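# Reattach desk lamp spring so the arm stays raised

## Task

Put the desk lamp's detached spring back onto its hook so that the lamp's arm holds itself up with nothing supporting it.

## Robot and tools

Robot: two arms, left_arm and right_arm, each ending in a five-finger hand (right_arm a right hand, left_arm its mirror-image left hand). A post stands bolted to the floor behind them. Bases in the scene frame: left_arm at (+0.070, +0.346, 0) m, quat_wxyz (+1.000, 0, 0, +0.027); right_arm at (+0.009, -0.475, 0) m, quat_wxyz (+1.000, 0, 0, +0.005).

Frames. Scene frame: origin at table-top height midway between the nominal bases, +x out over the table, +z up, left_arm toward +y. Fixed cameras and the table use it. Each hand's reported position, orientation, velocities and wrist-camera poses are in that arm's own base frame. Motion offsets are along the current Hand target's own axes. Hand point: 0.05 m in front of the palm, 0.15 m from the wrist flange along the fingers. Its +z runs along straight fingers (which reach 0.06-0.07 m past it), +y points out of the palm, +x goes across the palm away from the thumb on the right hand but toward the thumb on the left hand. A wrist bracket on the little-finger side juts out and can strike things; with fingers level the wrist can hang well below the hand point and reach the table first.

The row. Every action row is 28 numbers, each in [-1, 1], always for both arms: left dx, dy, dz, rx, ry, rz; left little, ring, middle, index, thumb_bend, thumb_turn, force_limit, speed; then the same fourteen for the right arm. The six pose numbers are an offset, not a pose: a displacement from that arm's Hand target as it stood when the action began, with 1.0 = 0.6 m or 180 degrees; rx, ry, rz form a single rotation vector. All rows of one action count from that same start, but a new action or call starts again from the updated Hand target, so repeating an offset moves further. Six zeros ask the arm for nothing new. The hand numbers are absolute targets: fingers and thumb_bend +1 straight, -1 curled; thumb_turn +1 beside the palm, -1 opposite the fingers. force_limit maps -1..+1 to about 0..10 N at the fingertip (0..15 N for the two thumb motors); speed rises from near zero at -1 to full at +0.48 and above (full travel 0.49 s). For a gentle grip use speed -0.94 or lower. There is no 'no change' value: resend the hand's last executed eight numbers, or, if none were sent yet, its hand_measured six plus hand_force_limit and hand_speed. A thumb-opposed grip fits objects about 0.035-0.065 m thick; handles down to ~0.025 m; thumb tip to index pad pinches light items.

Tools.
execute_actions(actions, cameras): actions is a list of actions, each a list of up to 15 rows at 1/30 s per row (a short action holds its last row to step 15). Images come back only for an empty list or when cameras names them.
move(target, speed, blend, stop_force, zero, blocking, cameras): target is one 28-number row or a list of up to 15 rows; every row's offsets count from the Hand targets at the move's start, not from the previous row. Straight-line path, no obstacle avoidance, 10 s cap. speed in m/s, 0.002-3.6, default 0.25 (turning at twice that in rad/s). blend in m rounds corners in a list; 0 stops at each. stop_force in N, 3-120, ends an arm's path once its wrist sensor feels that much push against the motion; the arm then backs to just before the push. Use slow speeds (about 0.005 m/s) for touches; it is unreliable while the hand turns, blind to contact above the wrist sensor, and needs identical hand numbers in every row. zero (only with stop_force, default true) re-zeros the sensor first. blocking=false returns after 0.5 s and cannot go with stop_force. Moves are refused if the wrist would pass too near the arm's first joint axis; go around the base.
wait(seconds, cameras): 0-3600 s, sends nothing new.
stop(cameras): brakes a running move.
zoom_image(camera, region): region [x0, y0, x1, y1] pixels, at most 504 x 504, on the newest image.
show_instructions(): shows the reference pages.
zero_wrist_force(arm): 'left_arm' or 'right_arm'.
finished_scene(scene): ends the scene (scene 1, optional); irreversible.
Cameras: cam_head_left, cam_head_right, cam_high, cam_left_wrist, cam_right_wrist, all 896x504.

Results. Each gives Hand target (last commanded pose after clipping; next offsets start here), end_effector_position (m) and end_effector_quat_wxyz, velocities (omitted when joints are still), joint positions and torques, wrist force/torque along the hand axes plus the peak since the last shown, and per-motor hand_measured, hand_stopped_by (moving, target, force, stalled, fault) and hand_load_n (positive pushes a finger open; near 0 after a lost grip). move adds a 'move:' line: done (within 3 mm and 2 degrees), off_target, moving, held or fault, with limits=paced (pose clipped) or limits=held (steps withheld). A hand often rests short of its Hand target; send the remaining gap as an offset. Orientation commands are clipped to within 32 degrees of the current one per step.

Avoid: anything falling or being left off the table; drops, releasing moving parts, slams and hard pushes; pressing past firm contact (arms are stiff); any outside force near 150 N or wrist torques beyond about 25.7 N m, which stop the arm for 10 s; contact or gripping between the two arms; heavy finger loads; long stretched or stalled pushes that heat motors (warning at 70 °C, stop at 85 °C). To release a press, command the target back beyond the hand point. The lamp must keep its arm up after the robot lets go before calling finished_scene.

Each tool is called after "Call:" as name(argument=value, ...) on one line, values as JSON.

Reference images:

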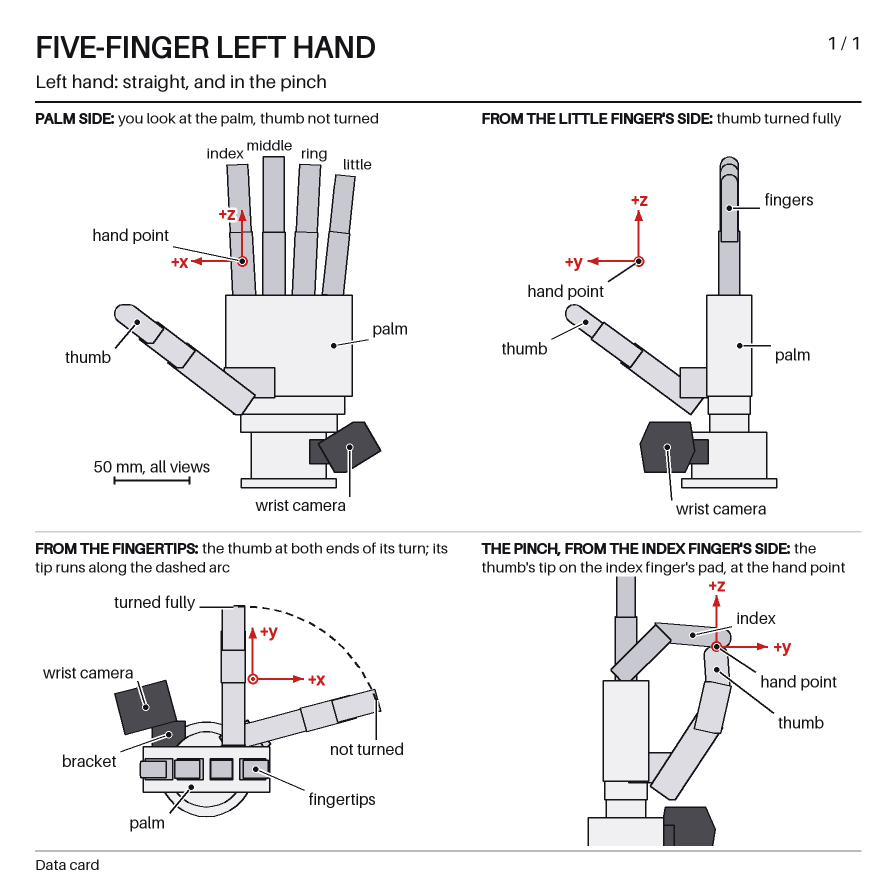

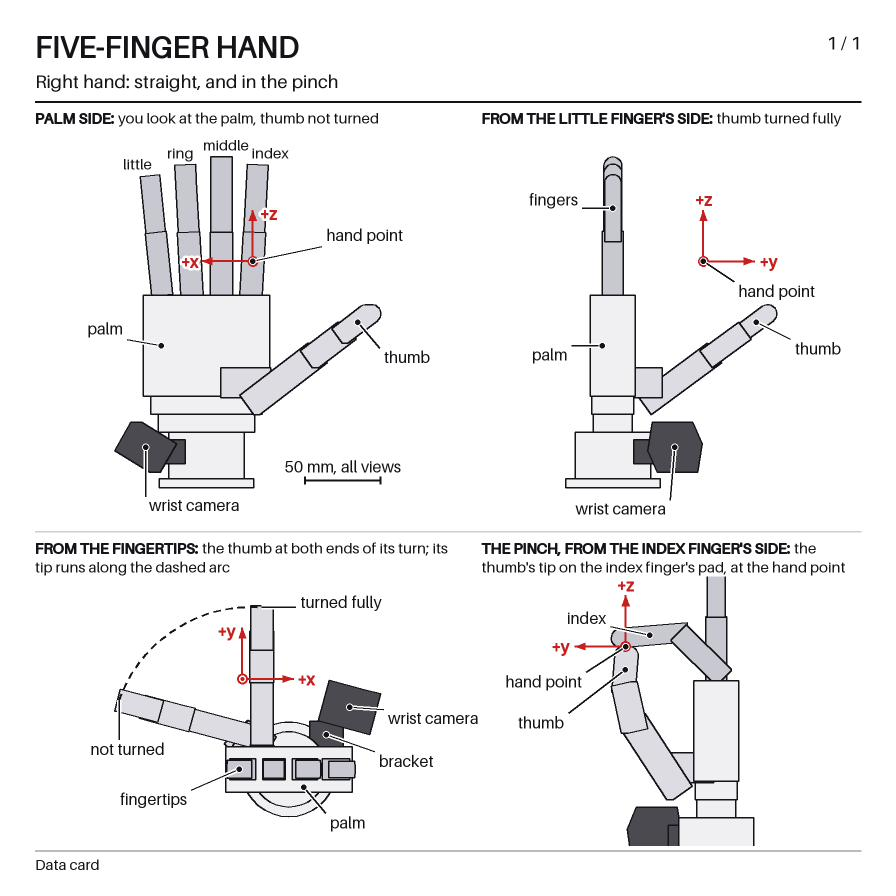

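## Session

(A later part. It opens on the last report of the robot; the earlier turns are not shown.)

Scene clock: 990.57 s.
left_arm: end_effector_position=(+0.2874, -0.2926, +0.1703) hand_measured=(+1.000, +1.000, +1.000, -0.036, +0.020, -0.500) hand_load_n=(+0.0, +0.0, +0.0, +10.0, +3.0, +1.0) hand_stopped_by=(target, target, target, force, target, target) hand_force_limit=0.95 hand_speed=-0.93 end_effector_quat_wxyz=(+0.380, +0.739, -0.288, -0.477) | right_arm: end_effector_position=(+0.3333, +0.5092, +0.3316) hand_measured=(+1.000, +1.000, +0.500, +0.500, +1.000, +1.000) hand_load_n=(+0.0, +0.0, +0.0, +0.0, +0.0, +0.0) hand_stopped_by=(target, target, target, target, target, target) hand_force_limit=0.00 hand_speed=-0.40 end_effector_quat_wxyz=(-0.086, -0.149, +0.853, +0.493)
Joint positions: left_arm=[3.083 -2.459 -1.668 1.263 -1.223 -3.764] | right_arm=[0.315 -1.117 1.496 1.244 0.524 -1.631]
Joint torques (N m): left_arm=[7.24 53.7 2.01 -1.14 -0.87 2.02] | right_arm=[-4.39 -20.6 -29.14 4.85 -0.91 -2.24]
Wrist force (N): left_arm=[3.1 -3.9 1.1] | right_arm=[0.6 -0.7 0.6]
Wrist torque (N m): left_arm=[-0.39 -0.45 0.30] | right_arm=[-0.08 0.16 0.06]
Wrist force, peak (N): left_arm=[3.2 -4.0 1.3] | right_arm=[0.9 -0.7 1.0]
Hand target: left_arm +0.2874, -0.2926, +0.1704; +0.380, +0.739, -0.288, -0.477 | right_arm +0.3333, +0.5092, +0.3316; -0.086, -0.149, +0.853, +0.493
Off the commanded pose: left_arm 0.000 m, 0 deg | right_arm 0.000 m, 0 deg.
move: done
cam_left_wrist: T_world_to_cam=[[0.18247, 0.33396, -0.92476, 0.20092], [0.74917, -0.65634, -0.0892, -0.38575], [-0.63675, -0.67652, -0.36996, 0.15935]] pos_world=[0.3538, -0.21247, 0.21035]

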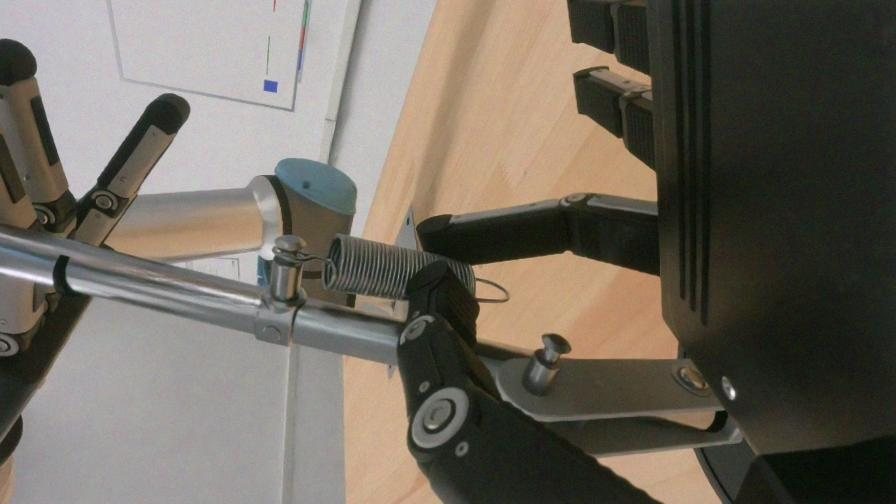

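Call:
move(target=[-0.00695,-0.00463,-0.01487,0.0674,0.0389,0,1,1,1,-0.3,0.02,-0.5,0.95,-0.93,0,0,0,0,0,0,1,1,0.5,0.5,1,1,0,-0.4], speed=0.02, cameras=["cam_left_wrist"])

Call:
zoom_image(camera="cam_left_wrist", region=[280, 160, 600, 420])

Scene clock: 1020.17 s.
left_arm: end_effector_position=(+0.2942, -0.2852, +0.1724) hand_measured=(+1.000, +1.000, +1.000, -0.036, +0.020, -0.500) hand_load_n=(+0.0, +0.0, +0.0, +9.5, +3.0, +1.0) hand_stopped_by=(target, target, target, force, target, target) hand_force_limit=0.95 hand_speed=-0.93 end_effector_quat_wxyz=(+0.317, +0.802, -0.313, -0.397) | right_arm: end_effector_position=(+0.3333, +0.5092, +0.3316) hand_measured=(+1.000, +1.000, +0.500, +0.500, +1.000, +1.000) hand_load_n=(+0.0, +0.0, +0.0, +0.0, +0.0, +0.0) hand_stopped_by=(target, target, target, target, target, target) hand_force_limit=0.00 hand_speed=-0.40 end_effector_quat_wxyz=(-0.086, -0.149, +0.853, +0.493)
Joint positions: left_arm=[3.087 -2.348 -1.626 1.365 -1.262 -3.845] | right_arm=[0.315 -1.117 1.496 1.244 0.524 -1.631]
Joint torques (N m): left_arm=[7.47 43.37 15.12 -2.61 -0.46 -1.08] | right_arm=[-3.55 -20.48 -29.01 4.78 -0.92 -2.18]
Wrist force (N): left_arm=[2.2 -2.7 0.5] | right_arm=[0.4 -0.5 0.8]
Wrist torque (N m): left_arm=[-0.23 -0.30 0.26] | right_arm=[-0.06 0.17 0.05]
Wrist force, peak (N): left_arm=[3.7 -4.9 1.5] | right_arm=[0.6 -1.0 0.7]
Hand target: left_arm +0.2942, -0.2853, +0.1723; +0.317, +0.802, -0.313, -0.398 | right_arm +0.3333, +0.5092, +0.3316; -0.086, -0.149, +0.853, +0.493
Off the commanded pose: left_arm 0.000 m, 0 deg | right_arm 0.000 m, 0 deg.
move: done
cam_left_wrist: T_world_to_cam=[[0.38897, 0.39807, -0.83081, 0.14033], [0.75458, -0.65503, 0.03944, -0.40922], [-0.5285, -0.64225, -0.55516, 0.17932]] pos_world=[0.34897, -0.20874, 0.23228]

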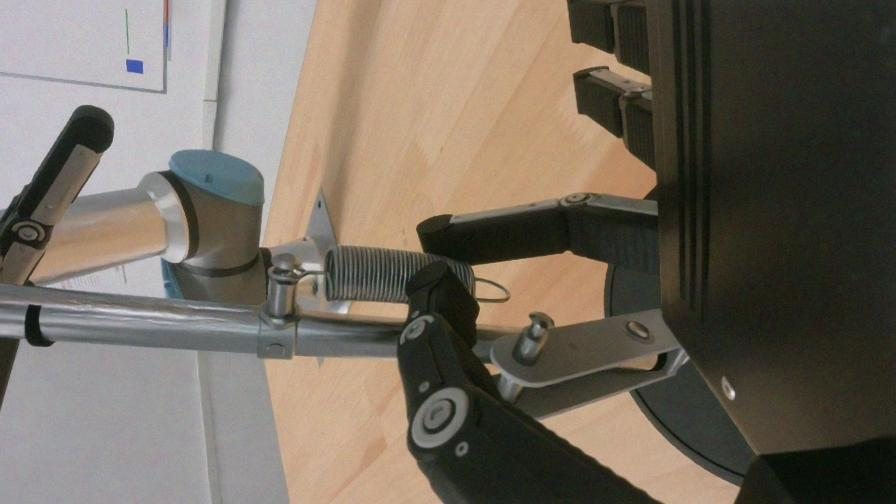

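Scaled by 1.575.

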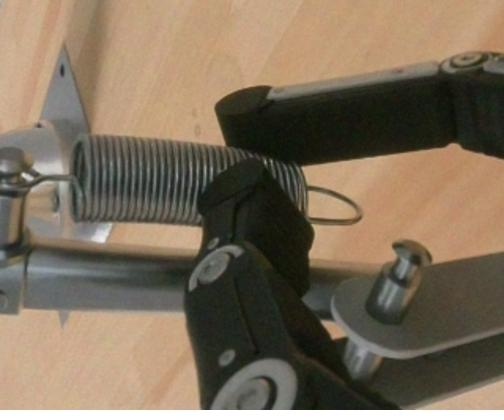

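Call:
move(target=[0.0025,-0.0044,0,0,0,0,1,1,1,-0.3,0.02,-0.5,0.95,-0.93,0,0,0,0,0,0,1,1,0.5,0.5,1,1,0,-0.4], speed=0.01, cameras=["cam_left_wrist"])

Call:
zoom_image(camera="cam_left_wrist", region=[280, 160, 600, 420])

Scene clock: 1023.97 s.
left_arm: end_effector_position=(+0.2956, -0.2848, +0.1696) hand_measured=(+1.000, +1.000, +1.000, -0.036, +0.022, -0.500) hand_load_n=(+0.0, +0.0, +0.0, +8.5, +4.5, -1.0) hand_stopped_by=(target, target, target, force, target, target) hand_force_limit=0.95 hand_speed=-0.93 end_effector_quat_wxyz=(+0.317, +0.802, -0.313, -0.398) | right_arm: end_effector_position=(+0.3333, +0.5092, +0.3316) hand_measured=(+1.000, +1.000, +0.500, +0.500, +1.000, +1.000) hand_load_n=(+0.0, +0.0, +0.0, +0.0, +0.0, +0.0) hand_stopped_by=(target, target, target, target, target, target) hand_force_limit=0.00 hand_speed=-0.40 end_effector_quat_wxyz=(-0.086, -0.149, +0.853, +0.493)
Joint positions: left_arm=[3.088 -2.355 -1.622 1.367 -1.263 -3.845] | right_arm=[0.315 -1.117 1.496 1.244 0.524 -1.631]
Joint torques (N m): left_arm=[5.43 45.57 13.55 -0.63 -1.22 1.66] | right_arm=[-3.1 -20.54 -28.62 4.93 -0.9 -2.16]
Wrist force (N): left_arm=[-0.4 2.2 -0.4] | right_arm=[0.6 -0.8 0.8]
Wrist torque (N m): left_arm=[-0.02 -0.20 0.07] | right_arm=[-0.09 0.14 0.06]
Wrist force, peak (N): left_arm=[2.7 -2.7 0.6] | right_arm=[0.7 -0.9 0.9]
Hand target: left_arm +0.2956, -0.2848, +0.1697; +0.317, +0.802, -0.313, -0.398 | right_arm +0.3333, +0.5092, +0.3316; -0.086, -0.149, +0.853, +0.493
Off the commanded pose: left_arm 0.000 m, 0 deg | right_arm 0.000 m, 0 deg.
move: done
cam_left_wrist: T_world_to_cam=[[0.38861, 0.39802, -0.831, 0.13743], [0.7546, -0.65502, 0.03915, -0.40991], [-0.52874, -0.64228, -0.5549, 0.17883]] pos_world=[0.35047, -0.20834, 0.22948]

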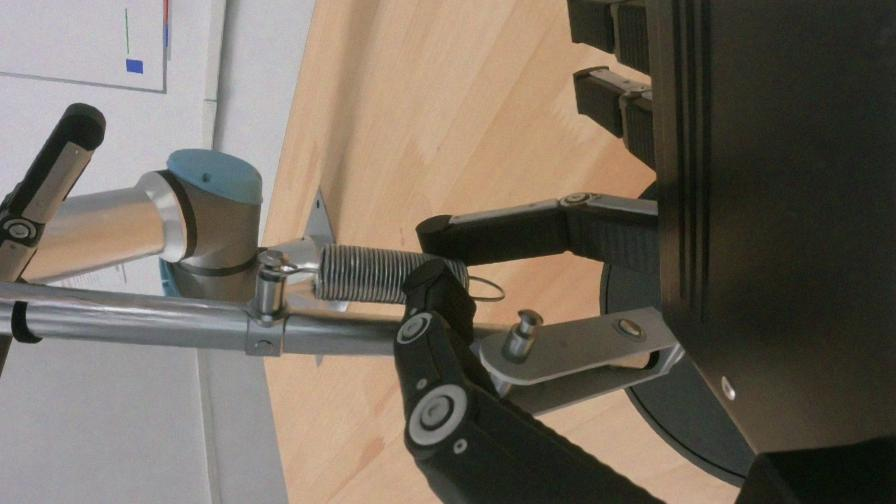

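Scaled by 1.575.

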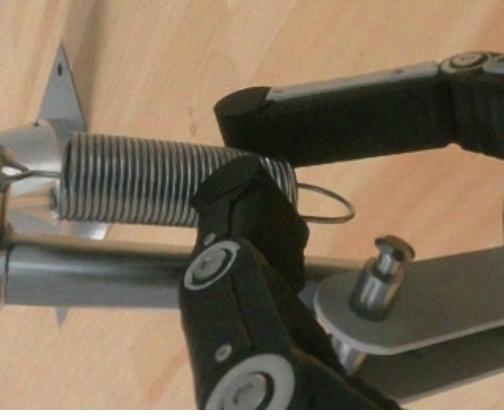

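Call:
move(target=[0.0025,-0.0044,0,0,0,0,1,1,1,-0.3,0.02,-0.5,0.95,-0.93,0,0,0,0,0,0,1,1,0.5,0.5,1,1,0,-0.4], speed=0.01, cameras=["cam_left_wrist"])

Call:
zoom_image(camera="cam_left_wrist", region=[280, 160, 600, 420])

Scene clock: 1027.73 s.
left_arm: end_effector_position=(+0.2970, -0.2843, +0.1669) hand_measured=(+1.000, +1.000, +1.000, -0.036, +0.020, -0.500) hand_load_n=(+0.0, +0.0, +0.0, +1.0, +0.5, +0.0) hand_stopped_by=(target, target, target, force, target, target) hand_force_limit=0.95 hand_speed=-0.93 end_effector_quat_wxyz=(+0.317, +0.802, -0.313, -0.398) | right_arm: end_effector_position=(+0.3333, +0.5092, +0.3316) hand_measured=(+1.000, +1.000, +0.500, +0.500, +1.000, +1.000) hand_load_n=(+0.0, +0.0, +0.5, +0.5, +0.0, +0.0) hand_stopped_by=(target, target, target, target, target, target) hand_force_limit=0.00 hand_speed=-0.40 end_effector_quat_wxyz=(-0.086, -0.149, +0.853, +0.493)
Joint positions: left_arm=[3.089 -2.361 -1.618 1.37 -1.264 -3.844] | right_arm=[0.315 -1.117 1.496 1.244 0.524 -1.631]
Joint torques (N m): left_arm=[5.89 47.36 12.71 -1.65 -0.93 1.97] | right_arm=[-3.14 -21.03 -29.04 4.94 -0.89 -2.07]
Wrist force (N): left_arm=[1.6 -1.4 0.3] | right_arm=[0.7 -0.8 0.7]
Wrist torque (N m): left_arm=[-0.22 -0.30 0.14] | right_arm=[-0.10 0.14 0.06]
Wrist force, peak (N): left_arm=[-0.5 2.5 -0.7] | right_arm=[0.5 -1.1 0.9]
Hand target: left_arm +0.2970, -0.2843, +0.1670; +0.317, +0.802, -0.313, -0.398 | right_arm +0.3333, +0.5092, +0.3316; -0.086, -0.149, +0.853, +0.493
Off the commanded pose: left_arm 0.000 m, 0 deg | right_arm 0.000 m, 0 deg.
move: done
cam_left_wrist: T_world_to_cam=[[0.38867, 0.39797, -0.831, 0.13449], [0.75457, -0.65505, 0.03922, -0.41055], [-0.52874, -0.64228, -0.5549, 0.17845]] pos_world=[0.35187, -0.20784, 0.22688]

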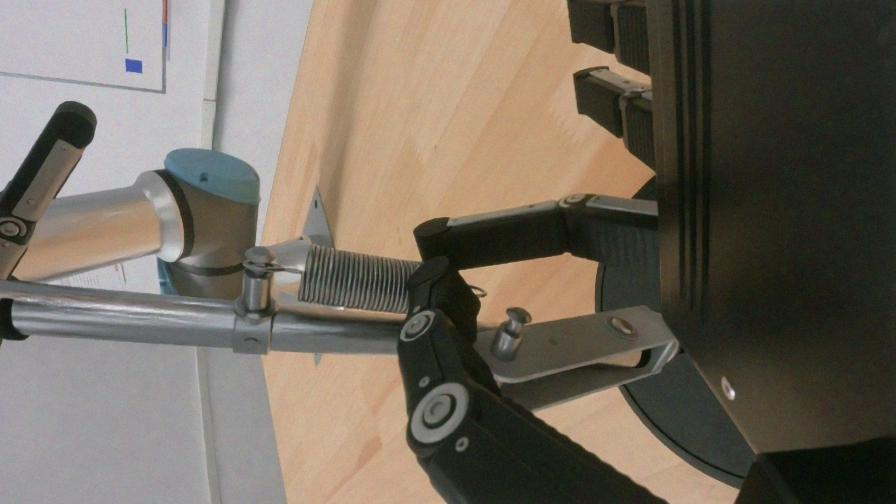

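Scaled by 1.575.

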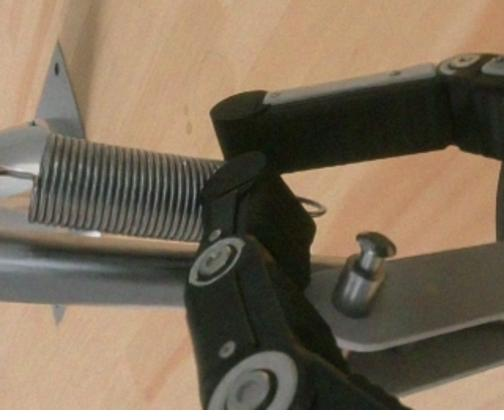

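Call:
move(target=[0,0,0,0,0,0,1,1,1,0.25,0.02,-0.5,0.3,-0.6,0,0,0,0,0,0,1,1,0.5,0.5,1,1,0,-0.4], speed=0.05)

Call:
move(target=[[-0.0433,-0.025,0,0,0,0,1,1,1,0.25,0.02,-0.5,0.3,-0.6,0,0,0,0,0,0,1,1,0.5,0.5,1,1,0,-0.4],[-0.0433,-0.008,0.01415,-0.0674,-0.0389,0,1,1,1,0.25,0.08,-0.5,0.3,-0.6,0,0,0,0,0,0,1,1,0.5,0.5,1,1,0,-0.4]], speed=0.06, blend=[0.01,0], cameras=["cam_left_wrist"])

Scene clock: 1096.27 s.
left_arm: end_effector_position=(+0.2970, -0.2843, +0.1670) hand_measured=(+1.000, +1.000, +1.000, +0.250, +0.020, -0.500) hand_load_n=(+0.0, +0.0, +0.0, +0.0, +0.0, +0.0) hand_stopped_by=(target, target, target, target, target, target) hand_force_limit=0.30 hand_speed=-0.60 end_effector_quat_wxyz=(+0.317, +0.802, -0.313, -0.398) | right_arm: end_effector_position=(+0.3333, +0.5092, +0.3316) hand_measured=(+1.000, +1.000, +0.500, +0.500, +1.000, +1.000) hand_load_n=(+0.0, +0.0, +0.0, +0.5, +0.0, +0.0) hand_stopped_by=(target, target, target, target, target, target) hand_force_limit=0.00 hand_speed=-0.40 end_effector_quat_wxyz=(-0.086, -0.149, +0.853, +0.493)
Joint positions: left_arm=[3.089 -2.361 -1.618 1.37 -1.263 -3.844] | right_arm=[0.315 -1.117 1.496 1.244 0.524 -1.631]
Joint torques (N m): left_arm=[-4.11 52.77 4.1 -3.76 0.79 1.61] | right_arm=[-2.88 -20.58 -29.01 5 -0.92 -2.18]
Wrist force (N): left_arm=[1.5 -1.2 0.2] | right_arm=[0.5 -1.0 0.6]
Wrist torque (N m): left_arm=[-0.22 -0.31 0.13] | right_arm=[-0.11 0.16 0.05]
Wrist force, peak (N): left_arm=[1.8 -1.5 0.6] | right_arm=[0.8 -0.9 0.7]
Hand target: left_arm +0.2970, -0.2843, +0.1670; +0.317, +0.802, -0.313, -0.398 | right_arm +0.3333, +0.5092, +0.3316; -0.086, -0.149, +0.853, +0.493
Off the commanded pose: left_arm 0.000 m, 0 deg | right_arm 0.000 m, 0 deg.
move: done

Scene clock: 1099.57 s.
left_arm: end_effector_position=(+0.2784, -0.2641, +0.1707) hand_measured=(+1.000, +1.000, +1.000, +0.250, +0.080, -0.500) hand_load_n=(+0.0, +0.0, +0.0, +0.0, +0.0, +0.0) hand_stopped_by=(target, target, target, target, target, target) hand_force_limit=0.30 hand_speed=-0.60 end_effector_quat_wxyz=(+0.380, +0.739, -0.288, -0.477) | right_arm: end_effector_position=(+0.3333, +0.5092, +0.3316) hand_measured=(+1.000, +1.000, +0.500, +0.500, +1.000, +1.000) hand_load_n=(+0.0, +0.0, +0.0, +0.5, +0.0, +0.0) hand_stopped_by=(target, target, target, target, target, target) hand_force_limit=0.00 hand_speed=-0.40 end_effector_quat_wxyz=(-0.086, -0.149, +0.853, +0.493)
Joint positions: left_arm=[3.138 -2.436 -1.726 1.293 -1.276 -3.749] | right_arm=[0.315 -1.117 1.496 1.244 0.524 -1.631]
Joint torques (N m): left_arm=[5.41 52.57 15.64 -0.29 -1.12 -2.16] | right_arm=[-2.59 -20.75 -28.95 4.98 -0.99 -2.15]
Wrist force (N): left_arm=[1.1 -1.5 0.8] | right_arm=[0.5 -0.9 0.6]
Wrist torque (N m): left_arm=[-0.32 -0.28 0.17] | right_arm=[-0.10 0.16 0.05]
Wrist force, peak (N): left_arm=[1.3 -1.8 1.0] | right_arm=[0.8 -0.9 0.8]
Hand target: left_arm +0.2784, -0.2640, +0.1707; +0.380, +0.739, -0.288, -0.477 | right_arm +0.3333, +0.5092, +0.3316; -0.086, -0.149, +0.853, +0.493
Off the commanded pose: left_arm 0.000 m, 0 deg | right_arm 0.000 m, 0 deg.
move: done
cam_left_wrist: T_world_to_cam=[[0.18249, 0.33397, -0.92475, 0.19327], [0.74908, -0.65644, -0.08925, -0.36025], [-0.63685, -0.67643, -0.36996, 0.1732]] pos_world=[0.3449, -0.18387, 0.21065]

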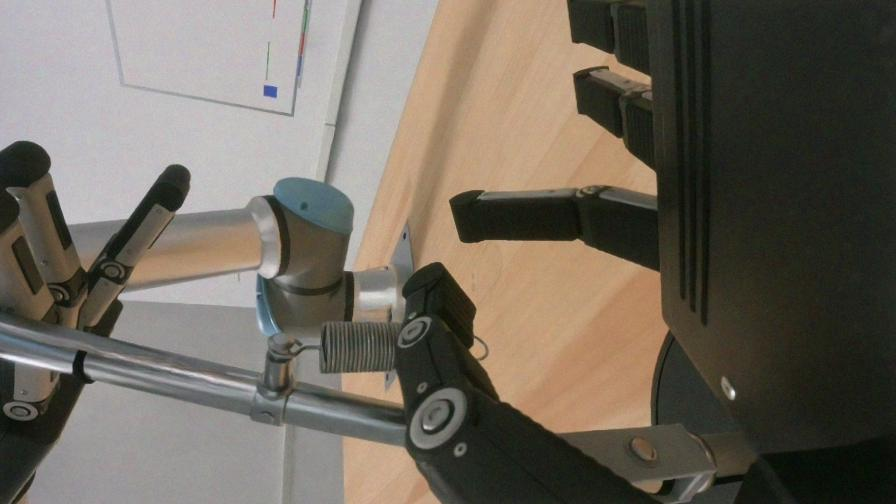

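Call:
execute_actions(actions=[], cameras=["cam_left_wrist"])

Scene clock: 1118.70 s.
left_arm: end_effector_position=(+0.2784, -0.2640, +0.1707) hand_measured=(+1.000, +1.000, +1.000, +0.250, +0.080, -0.500) hand_load_n=(+0.0, +0.0, +0.0, +0.0, -0.5, +0.0) hand_stopped_by=(target, target, target, target, target, target) hand_force_limit=0.30 hand_speed=-0.60 end_effector_quat_wxyz=(+0.380, +0.739, -0.288, -0.477) | right_arm: end_effector_position=(+0.3333, +0.5092, +0.3316) hand_measured=(+1.000, +1.000, +0.500, +0.500, +1.000, +1.000) hand_load_n=(+0.0, +0.0, +0.0, +0.0, +0.0, +0.0) hand_stopped_by=(target, target, target, target, target, target) hand_force_limit=0.00 hand_speed=-0.40 end_effector_quat_wxyz=(-0.086, -0.149, +0.853, +0.493)
Joint positions: left_arm=[3.138 -2.436 -1.726 1.293 -1.276 -3.749] | right_arm=[0.315 -1.117 1.496 1.244 0.524 -1.631]
Joint velocities: within noise
Joint torques (N m): left_arm=[6.28 52.92 15.89 -0.72 -1.1 -2.12] | right_arm=[-0.84 -20.43 -28.97 5.17 -1.16 -2.16]
Motor temperatures (°C): left_arm=[33 29 24 38 30 34] | right_arm=[31 34 25 32 35 42]
Wrist force (N): left_arm=[1.0 -1.6 1.1] | right_arm=[0.5 -0.8 0.5]
Wrist torque (N m): left_arm=[-0.35 -0.26 0.18] | right_arm=[-0.07 0.18 0.05]
Wrist force, peak (N): left_arm=[1.4 -1.9 1.0] | right_arm=[0.8 -0.9 0.8]
Hand target: left_arm +0.2784, -0.2640, +0.1707; +0.380, +0.739, -0.288, -0.477 | right_arm +0.3333, +0.5092, +0.3316; -0.086, -0.149, +0.853, +0.493
Off the commanded pose: left_arm 0.000 m, 0 deg | right_arm 0.000 m, 0 deg.
camera_calibration:
cam_left_wrist: T_world_to_cam=[[0.18247, 0.33396, -0.92476, 0.19327], [0.74917, -0.65634, -0.0892, -0.36028], [-0.63675, -0.67652, -0.36996, 0.17315]] pos_world=[0.3449, -0.18387, 0.21065]
Images, in order (width x height): cam_left_wrist 896x504.

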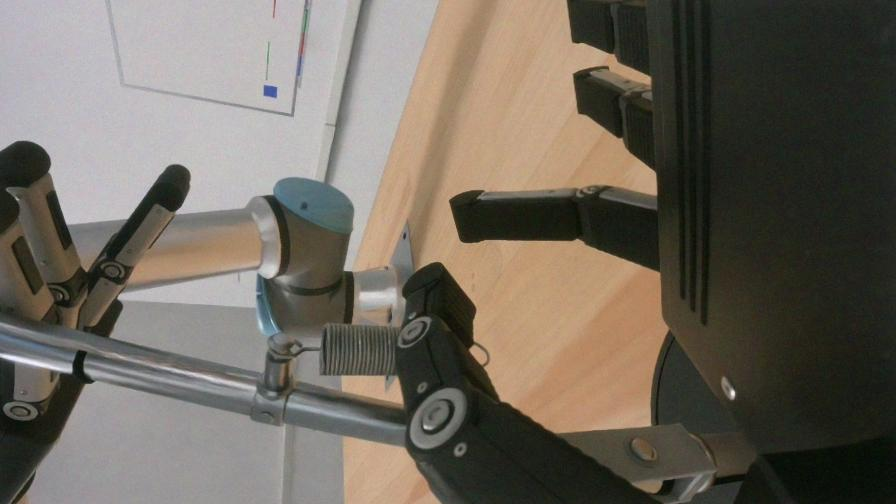

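Call:
move(target=[0.0486, 0.0225, 0.00198, 0, 0, 0, 1, 1, 1, 0.25, 0.08, -0.5, 0.3, -0.6, 0, 0, 0, 0, 0, 0, 1, 1, 0.5, 0.5, 1, 1, 0, -0.4], speed=0.05, cameras=["cam_left_wrist"])

Scene clock: 1236.30 s.
left_arm: end_effector_position=(+0.2876, -0.2948, +0.1675) hand_measured=(+1.000, +1.000, +1.000, +0.250, +0.080, -0.500) hand_load_n=(+0.0, +0.0, +0.0, +0.0, -0.5, -0.5) hand_stopped_by=(target, target, target, target, target, target) hand_force_limit=0.30 hand_speed=-0.60 end_effector_quat_wxyz=(+0.380, +0.739, -0.288, -0.477) | right_arm: end_effector_position=(+0.3333, +0.5092, +0.3316) hand_measured=(+1.000, +1.000, +0.500, +0.500, +1.000, +1.000) hand_load_n=(+0.0, +0.0, +0.0, +0.0, +0.0, +0.0) hand_stopped_by=(target, target, target, target, target, target) hand_force_limit=0.00 hand_speed=-0.40 end_effector_quat_wxyz=(-0.086, -0.149, +0.853, +0.493)
Joint positions: left_arm=[3.078 -2.466 -1.664 1.266 -1.219 -3.766] | right_arm=[0.315 -1.117 1.496 1.244 0.524 -1.631]
Joint torques (N m): left_arm=[7.43 54.02 2.37 -0.39 -0.83 1.39] | right_arm=[0.32 -20.67 -29.04 5.18 -1.32 -2.19]
Wrist force (N): left_arm=[0.3 -1.5 0.7] | right_arm=[0.8 -0.8 0.6]
Wrist torque (N m): left_arm=[-0.26 -0.30 0.25] | right_arm=[-0.08 0.12 0.07]
Wrist force, peak (N): left_arm=[1.4 -1.9 0.9] | right_arm=[0.7 -0.9 0.9]
Hand target: left_arm +0.2875, -0.2947, +0.1675; +0.380, +0.739, -0.288, -0.477 | right_arm +0.3333, +0.5092, +0.3316; -0.086, -0.149, +0.853, +0.493
Off the commanded pose: left_arm 0.000 m, 0 deg | right_arm 0.000 m, 0 deg.
move: done
cam_left_wrist: T_world_to_cam=[[0.18212, 0.33417, -0.92475, 0.19906], [0.74915, -0.65631, -0.08963, -0.3875], [-0.63688, -0.67645, -0.36988, 0.1571]] pos_world=[0.35409, -0.21457, 0.20745]

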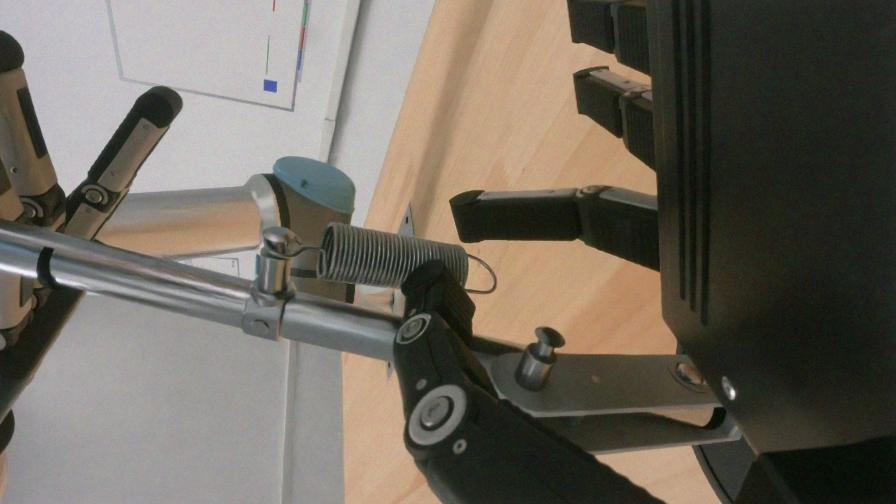

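Call:
zoom_image(camera="cam_left_wrist", region=[260, 150, 600, 400])

Scaled by 1.482.

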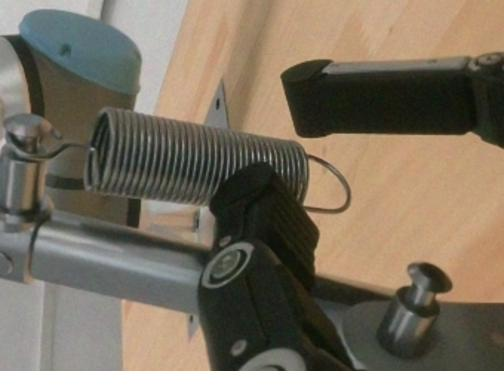

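Call:
move(target=[0, 0, 0, 0, 0, 0, 1, 1, 1, -0.3, 0.08, -0.5, -0.5, -0.9, 0, 0, 0, 0, 0, 0, 1, 1, 0.5, 0.5, 1, 1, 0, -0.4], cameras=["cam_left_wrist"])

Call:
zoom_image(camera="cam_left_wrist", region=[260, 150, 600, 400])

Scene clock: 1244.40 s.
left_arm: end_effector_position=(+0.2875, -0.2947, +0.1675) hand_measured=(+1.000, +1.000, +1.000, -0.010, +0.080, -0.500) hand_load_n=(+0.0, +0.0, +0.0, +3.0, +0.0, -0.5) hand_stopped_by=(target, target, target, force, target, target) hand_force_limit=-0.50 hand_speed=-0.90 end_effector_quat_wxyz=(+0.380, +0.739, -0.288, -0.477) | right_arm: end_effector_position=(+0.3333, +0.5092, +0.3316) hand_measured=(+1.000, +1.000, +0.500, +0.500, +1.000, +1.000) hand_load_n=(-0.5, +0.0, +0.0, +0.5, +0.0, +0.0) hand_stopped_by=(target, target, target, target, target, target) hand_force_limit=0.00 hand_speed=-0.40 end_effector_quat_wxyz=(-0.086, -0.149, +0.853, +0.493)
Joint positions: left_arm=[3.079 -2.466 -1.664 1.266 -1.219 -3.766] | right_arm=[0.315 -1.117 1.496 1.244 0.524 -1.631]
Joint torques (N m): left_arm=[7.24 53.96 2.55 -0.81 0.97 1.94] | right_arm=[0.76 -20.86 -29.37 5.15 -1.32 -2.18]
Wrist force (N): left_arm=[1.7 -3.1 0.8] | right_arm=[0.5 -0.8 0.6]
Wrist torque (N m): left_arm=[-0.35 -0.41 0.29] | right_arm=[-0.10 0.18 0.05]
Wrist force, peak (N): left_arm=[1.4 -3.3 0.8] | right_arm=[1.0 -0.7 0.8]
Hand target: left_arm +0.2875, -0.2947, +0.1675; +0.380, +0.739, -0.288, -0.477 | right_arm +0.3333, +0.5092, +0.3316; -0.086, -0.149, +0.853, +0.493
Off the commanded pose: left_arm 0.000 m, 0 deg | right_arm 0.000 m, 0 deg.
move: done
cam_left_wrist: T_world_to_cam=[[0.18247, 0.33396, -0.92476, 0.1989], [0.74917, -0.65634, -0.0892, -0.38753], [-0.63675, -0.67652, -0.36996, 0.15699]] pos_world=[0.354, -0.21457, 0.20745]

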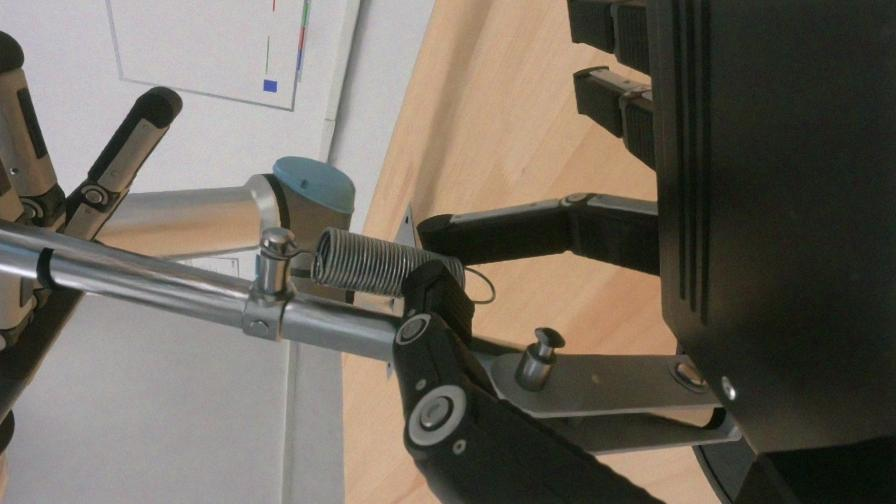

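Scaled by 1.482.

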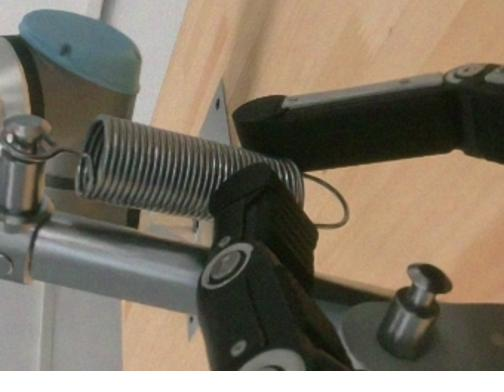

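Call:
move(target=[0, 0, 0, 0, 0, 0, 1, 1, 1, -0.35, 0.08, -0.5, 1.0, -0.6, 0, 0, 0, 0, 0, 0, 1, 1, 0.5, 0.5, 1, 1, 0, -0.4], cameras=["cam_left_wrist"])

Call:
zoom_image(camera="cam_left_wrist", region=[260, 150, 600, 400])

Scene clock: 1249.60 s.
left_arm: end_effector_position=(+0.2875, -0.2947, +0.1675) hand_measured=(+1.000, +1.000, +1.000, -0.070, +0.080, -0.500) hand_load_n=(+0.0, +0.0, +0.0, +13.5, +0.0, -1.0) hand_stopped_by=(target, target, target, force, target, target) hand_force_limit=1.00 hand_speed=-0.60 end_effector_quat_wxyz=(+0.380, +0.739, -0.288, -0.477) | right_arm: end_effector_position=(+0.3333, +0.5092, +0.3316) hand_measured=(+1.000, +1.000, +0.500, +0.500, +1.000, +1.000) hand_load_n=(+0.0, +0.0, +0.0, +0.0, +0.0, +0.0) hand_stopped_by=(target, target, target, target, target, target) hand_force_limit=0.00 hand_speed=-0.40 end_effector_quat_wxyz=(-0.086, -0.149, +0.853, +0.493)
Joint positions: left_arm=[3.079 -2.466 -1.664 1.266 -1.219 -3.766] | right_arm=[0.315 -1.117 1.496 1.244 0.524 -1.631]
Joint torques (N m): left_arm=[7.06 54.33 2.53 -3.22 0.75 2.03] | right_arm=[0.66 -20.44 -29.26 5.09 -1.35 -2.16]
Wrist force (N): left_arm=[1.5 -6.9 1.7] | right_arm=[0.0 -0.8 0.4]
Wrist torque (N m): left_arm=[-0.51 -0.35 0.27] | right_arm=[-0.08 0.18 0.03]
Wrist force, peak (N): left_arm=[1.7 -7.0 1.7] | right_arm=[0.8 -0.9 0.7]
Hand target: left_arm +0.2875, -0.2947, +0.1675; +0.380, +0.739, -0.288, -0.477 | right_arm +0.3333, +0.5092, +0.3316; -0.086, -0.149, +0.853, +0.493
Off the commanded pose: left_arm 0.000 m, 0 deg | right_arm 0.000 m, 0 deg.
move: done
cam_left_wrist: T_world_to_cam=[[0.18247, 0.33396, -0.92476, 0.199], [0.74917, -0.65634, -0.0892, -0.38752], [-0.63675, -0.67652, -0.36996, 0.15703]] pos_world=[0.354, -0.21457, 0.20755]

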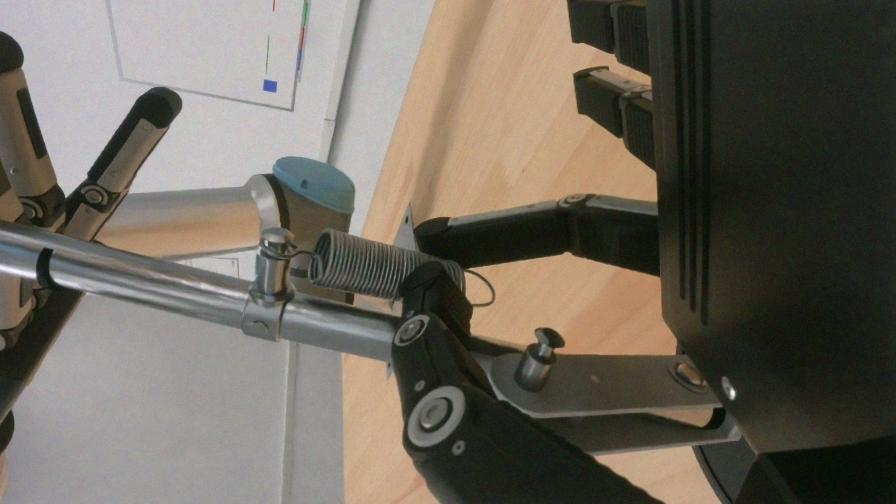

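Scaled by 1.482.

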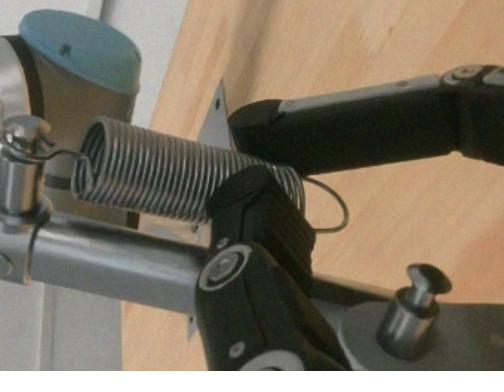

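Call:
move(target=[-0.00617, -0.00265, -0.01573, 0.0674, 0.0389, 0, 1, 1, 1, -0.35, 0.08, -0.5, 1.0, -0.6, 0, 0, 0, 0, 0, 0, 1, 1, 0.5, 0.5, 1, 1, 0, -0.4], speed=0.02, cameras=["cam_left_wrist"])

Call:
zoom_image(camera="cam_left_wrist", region=[260, 150, 600, 400])

Scene clock: 1268.50 s.
left_arm: end_effector_position=(+0.2950, -0.2882, +0.1704) hand_measured=(+1.000, +1.000, +1.000, -0.070, +0.080, -0.500) hand_load_n=(+0.0, +0.0, +0.0, +12.0, +2.0, +0.0) hand_stopped_by=(target, target, target, force, target, target) hand_force_limit=1.00 hand_speed=-0.60 end_effector_quat_wxyz=(+0.317, +0.802, -0.313, -0.397) | right_arm: end_effector_position=(+0.3333, +0.5092, +0.3316) hand_measured=(+1.000, +1.000, +0.500, +0.500, +1.000, +1.000) hand_load_n=(+0.0, +0.0, +0.0, +0.0, +0.0, +0.0) hand_stopped_by=(target, target, target, target, target, target) hand_force_limit=0.00 hand_speed=-0.40 end_effector_quat_wxyz=(-0.086, -0.149, +0.853, +0.493)
Joint positions: left_arm=[3.082 -2.354 -1.62 1.366 -1.257 -3.848] | right_arm=[0.315 -1.117 1.496 1.244 0.524 -1.631]
Joint torques (N m): left_arm=[-5.17 43.96 15.46 -3.14 -0.39 -0.97] | right_arm=[1.34 -20.75 -29.02 4.95 -1.49 -2.12]
Wrist force (N): left_arm=[4.4 -5.5 1.6] | right_arm=[0.1 -0.7 0.4]
Wrist torque (N m): left_arm=[-0.38 -0.41 0.30] | right_arm=[-0.06 0.17 0.04]
Wrist force, peak (N): left_arm=[2.2 -7.2 2.1] | right_arm=[-0.1 -1.1 0.4]
Hand target: left_arm +0.2949, -0.2882, +0.1704; +0.317, +0.802, -0.313, -0.398 | right_arm +0.3333, +0.5092, +0.3316; -0.086, -0.149, +0.853, +0.493
Off the commanded pose: left_arm 0.000 m, 0 deg | right_arm 0.000 m, 0 deg.
move: done
cam_left_wrist: T_world_to_cam=[[0.38897, 0.39807, -0.83081, 0.13964], [0.75458, -0.65503, 0.03944, -0.41171], [-0.5285, -0.64225, -0.55516, 0.17676]] pos_world=[0.34977, -0.21174, 0.23038]

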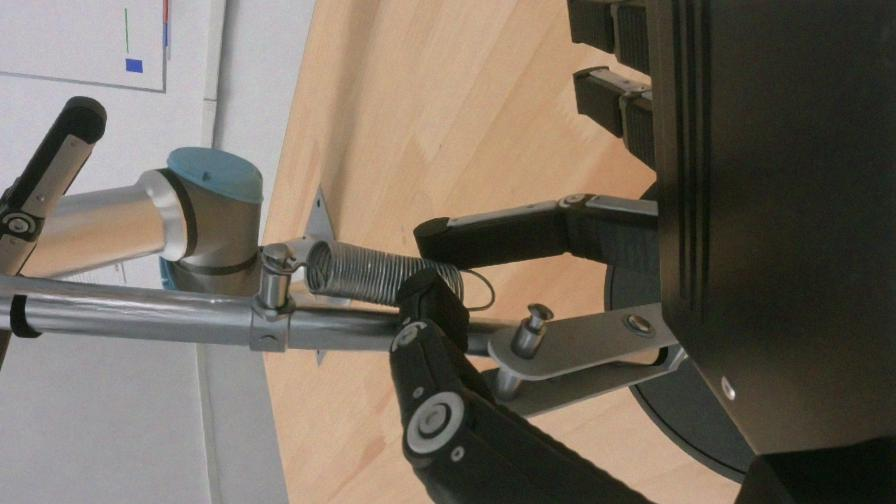

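Scaled by 1.482.

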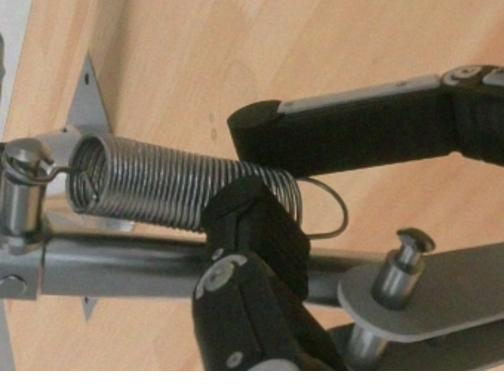

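Call:
move(target=[-0.0004, -0.006, 0, 0, 0, 0, 1, 1, 1, -0.35, 0.08, -0.5, 1.0, -0.6, 0, 0, 0, 0, 0, 0, 1, 1, 0.5, 0.5, 1, 1, 0, -0.4], speed=0.01, cameras=["cam_left_wrist"])

Call:
zoom_image(camera="cam_left_wrist", region=[260, 150, 600, 400])

Scene clock: 1274.43 s.
left_arm: end_effector_position=(+0.2957, -0.2858, +0.1678) hand_measured=(+1.000, +1.000, +1.000, -0.070, +0.080, -0.500) hand_load_n=(+0.0, +0.0, +0.0, +11.0, +3.0, -0.5) hand_stopped_by=(target, target, target, force, target, target) hand_force_limit=1.00 hand_speed=-0.60 end_effector_quat_wxyz=(+0.317, +0.802, -0.313, -0.398) | right_arm: end_effector_position=(+0.3333, +0.5092, +0.3316) hand_measured=(+1.000, +1.000, +0.500, +0.500, +1.000, +1.000) hand_load_n=(+0.0, +0.0, +0.0, +0.0, +0.0, +0.0) hand_stopped_by=(target, target, target, target, target, target) hand_force_limit=0.00 hand_speed=-0.40 end_effector_quat_wxyz=(-0.086, -0.149, +0.853, +0.493)
Joint positions: left_arm=[3.086 -2.359 -1.621 1.37 -1.261 -3.846] | right_arm=[0.315 -1.117 1.496 1.244 0.524 -1.631]
Joint torques (N m): left_arm=[-0.28 44.15 4.73 -1.57 -0.26 1.41] | right_arm=[1.82 -20.18 -29.23 4.86 -1.52 -2.13]
Wrist force (N): left_arm=[1.3 -0.8 0.2] | right_arm=[0.4 -0.9 0.6]
Wrist torque (N m): left_arm=[-0.11 -0.25 0.10] | right_arm=[-0.08 0.17 0.04]
Wrist force, peak (N): left_arm=[4.5 -5.5 1.8] | right_arm=[0.6 -1.0 0.7]
Hand target: left_arm +0.2957, -0.2859, +0.1678; +0.317, +0.802, -0.313, -0.398 | right_arm +0.3333, +0.5092, +0.3316; -0.086, -0.149, +0.853, +0.493
Off the commanded pose: left_arm 0.000 m, 0 deg | right_arm 0.000 m, 0 deg.
move: done
cam_left_wrist: T_world_to_cam=[[0.38861, 0.39802, -0.831, 0.13629], [0.7546, -0.65502, 0.03915, -0.41058], [-0.52874, -0.64228, -0.5549, 0.17724]] pos_world=[0.35057, -0.20934, 0.22768]

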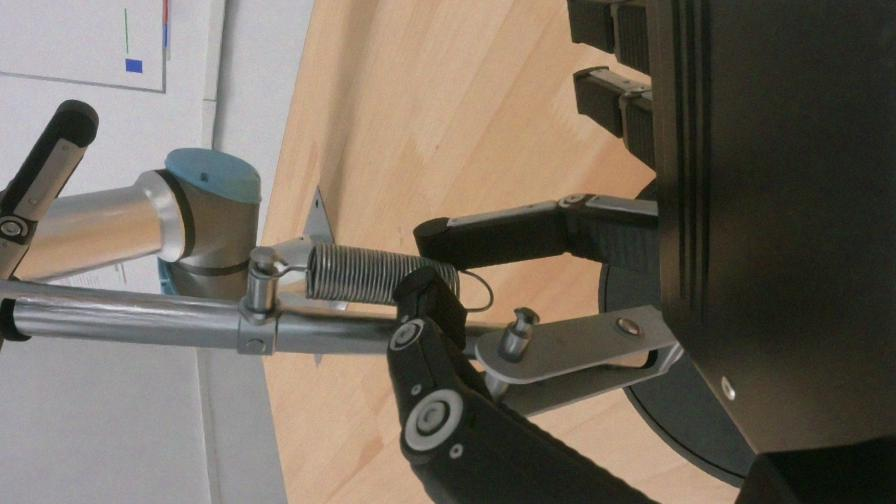

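Scaled by 1.482.

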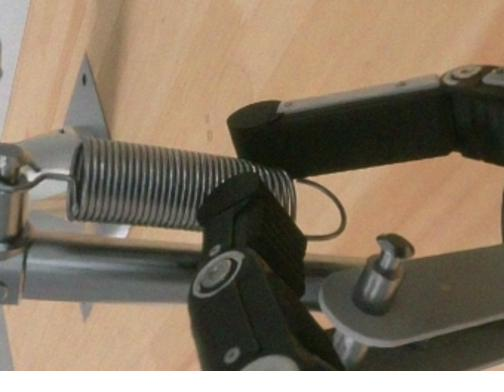

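Call:
move(target=[-0.0004, -0.006, 0, 0, 0, 0, 1, 1, 1, -0.35, 0.08, -0.5, 1.0, -0.6, 0, 0, 0, 0, 0, 0, 1, 1, 0.5, 0.5, 1, 1, 0, -0.4], speed=0.01, cameras=["cam_left_wrist"])

Call:
zoom_image(camera="cam_left_wrist", region=[240, 150, 580, 400])

Scene clock: 1278.17 s.
left_arm: end_effector_position=(+0.2965, -0.2835, +0.1651) hand_measured=(+1.000, +1.000, +1.000, -0.070, +0.080, -0.500) hand_load_n=(+0.0, +0.0, +0.0, +0.5, +0.0, +0.0) hand_stopped_by=(target, target, target, force, target, target) hand_force_limit=1.00 hand_speed=-0.60 end_effector_quat_wxyz=(+0.317, +0.802, -0.313, -0.398) | right_arm: end_effector_position=(+0.3333, +0.5092, +0.3316) hand_measured=(+1.000, +1.000, +0.500, +0.500, +1.000, +1.000) hand_load_n=(+0.0, +0.0, +0.0, +0.0, +0.0, +0.0) hand_stopped_by=(target, target, target, target, target, target) hand_force_limit=0.00 hand_speed=-0.40 end_effector_quat_wxyz=(-0.086, -0.149, +0.853, +0.493)
Joint positions: left_arm=[3.091 -2.363 -1.621 1.374 -1.265 -3.843] | right_arm=[0.315 -1.117 1.496 1.244 0.524 -1.631]
Joint torques (N m): left_arm=[-0.47 43.95 4.07 -1.96 -0.17 1.58] | right_arm=[2.02 -19.85 -29.21 4.77 -1.53 -2.02]
Wrist force (N): left_arm=[1.3 -1.5 0.3] | right_arm=[0.3 -0.9 0.4]
Wrist torque (N m): left_arm=[-0.22 -0.26 0.11] | right_arm=[-0.09 0.18 0.04]
Wrist force, peak (N): left_arm=[1.4 -1.7 0.5] | right_arm=[0.6 -1.2 0.6]
Hand target: left_arm +0.2965, -0.2835, +0.1652; +0.317, +0.802, -0.313, -0.398 | right_arm +0.3333, +0.5092, +0.3316; -0.086, -0.149, +0.853, +0.493
Off the commanded pose: left_arm 0.000 m, 0 deg | right_arm 0.000 m, 0 deg.
move: done
cam_left_wrist: T_world_to_cam=[[0.38867, 0.39797, -0.831, 0.13283], [0.75457, -0.65505, 0.03922, -0.40952], [-0.52874, -0.64228, -0.5549, 0.17776]] pos_world=[0.35137, -0.20694, 0.22508]

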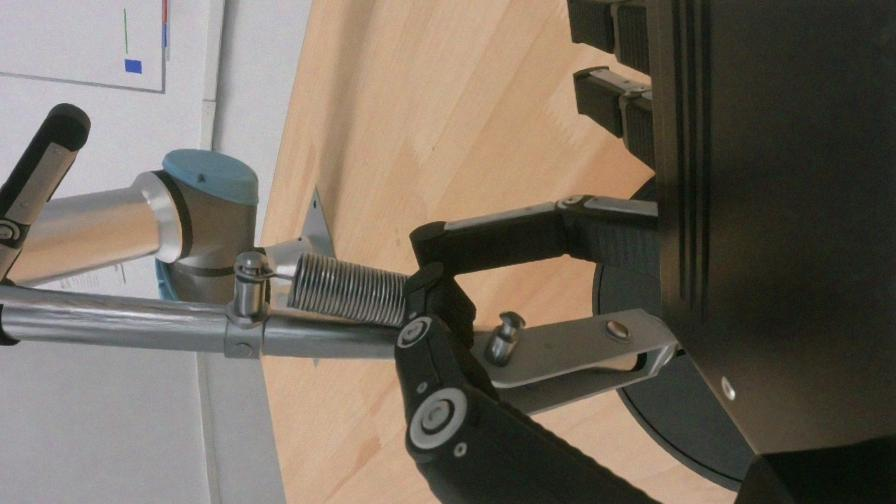

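Scaled by 1.482.

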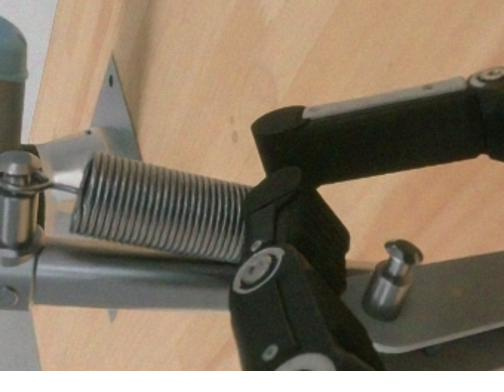

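Call:
move(target=[[0, 0, 0, 0, 0, 0, 1, 1, 1, 0.25, 0.08, -0.5, 0.3, -0.3, 0, 0, 0, 0, 0, 0, 1, 1, 0.5, 0.5, 1, 1, 0, -0.4], [-0.0404, -0.0233, 0, 0, 0, 0, 1, 1, 1, 0.25, 0.08, -0.5, 0.3, -0.3, 0, 0, 0, 0, 0, 0, 1, 1, 0.5, 0.5, 1, 1, 0, -0.4], [-0.0404, -0.0233, 0, 0, 0, 0, 1, 1, 1, 0.25, -0.055, -0.58, 0.3, -0.3, 0, 0, 0, 0, 0, 0, 1, 1, 0.5, 0.5, 1, 1, 0, -0.4]], speed=0.04, cameras=["cam_left_wrist"])

Scene clock: 1366.43 s.
left_arm: end_effector_position=(+0.2882, -0.2568, +0.1653) hand_measured=(+1.000, +1.000, +1.000, +0.250, -0.054, -0.580) hand_load_n=(+0.0, +0.0, +0.0, +0.0, +0.0, +0.0) hand_stopped_by=(target, target, target, target, target, target) hand_force_limit=0.30 hand_speed=-0.30 end_effector_quat_wxyz=(+0.317, +0.802, -0.313, -0.398) | right_arm: end_effector_position=(+0.3333, +0.5092, +0.3316) hand_measured=(+1.000, +1.000, +0.500, +0.500, +1.000, +1.000) hand_load_n=(+0.0, +0.0, +0.0, +0.5, +0.0, +0.0) hand_stopped_by=(target, target, target, target, target, target) hand_force_limit=0.00 hand_speed=-0.40 end_effector_quat_wxyz=(-0.086, -0.149, +0.853, +0.493)
Joint positions: left_arm=[3.143 -2.338 -1.676 1.397 -1.31 -3.816] | right_arm=[0.315 -1.117 1.496 1.244 0.524 -1.631]
Joint torques (N m): left_arm=[-5.48 34.86 18.02 -4.14 1.32 -2.18] | right_arm=[1.98 -20.56 -28.91 4.68 -1.62 -2.11]
Wrist force (N): left_arm=[1.6 -0.7 0.5] | right_arm=[0.5 -0.9 0.5]
Wrist torque (N m): left_arm=[-0.15 -0.28 0.16] | right_arm=[-0.08 0.16 0.05]
Wrist force, peak (N): left_arm=[1.5 -1.6 0.4] | right_arm=[0.5 -1.0 0.9]
Hand target: left_arm +0.2882, -0.2568, +0.1653; +0.317, +0.802, -0.313, -0.398 | right_arm +0.3333, +0.5092, +0.3316; -0.086, -0.149, +0.853, +0.493
Off the commanded pose: left_arm 0.000 m, 0 deg | right_arm 0.000 m, 0 deg.
move: done
cam_left_wrist: T_world_to_cam=[[0.38867, 0.39797, -0.831, 0.12559], [0.75457, -0.65505, 0.03922, -0.38576], [-0.52874, -0.64228, -0.5549, 0.19046]] pos_world=[0.34297, -0.18034, 0.22518]

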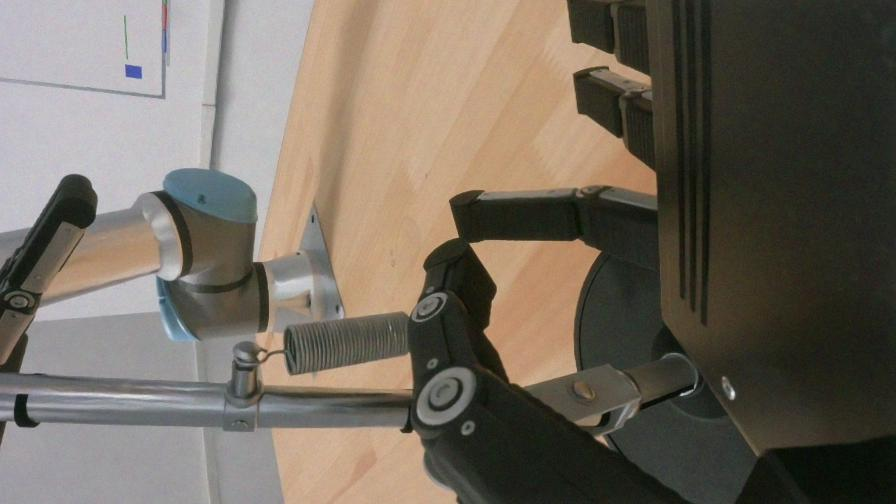

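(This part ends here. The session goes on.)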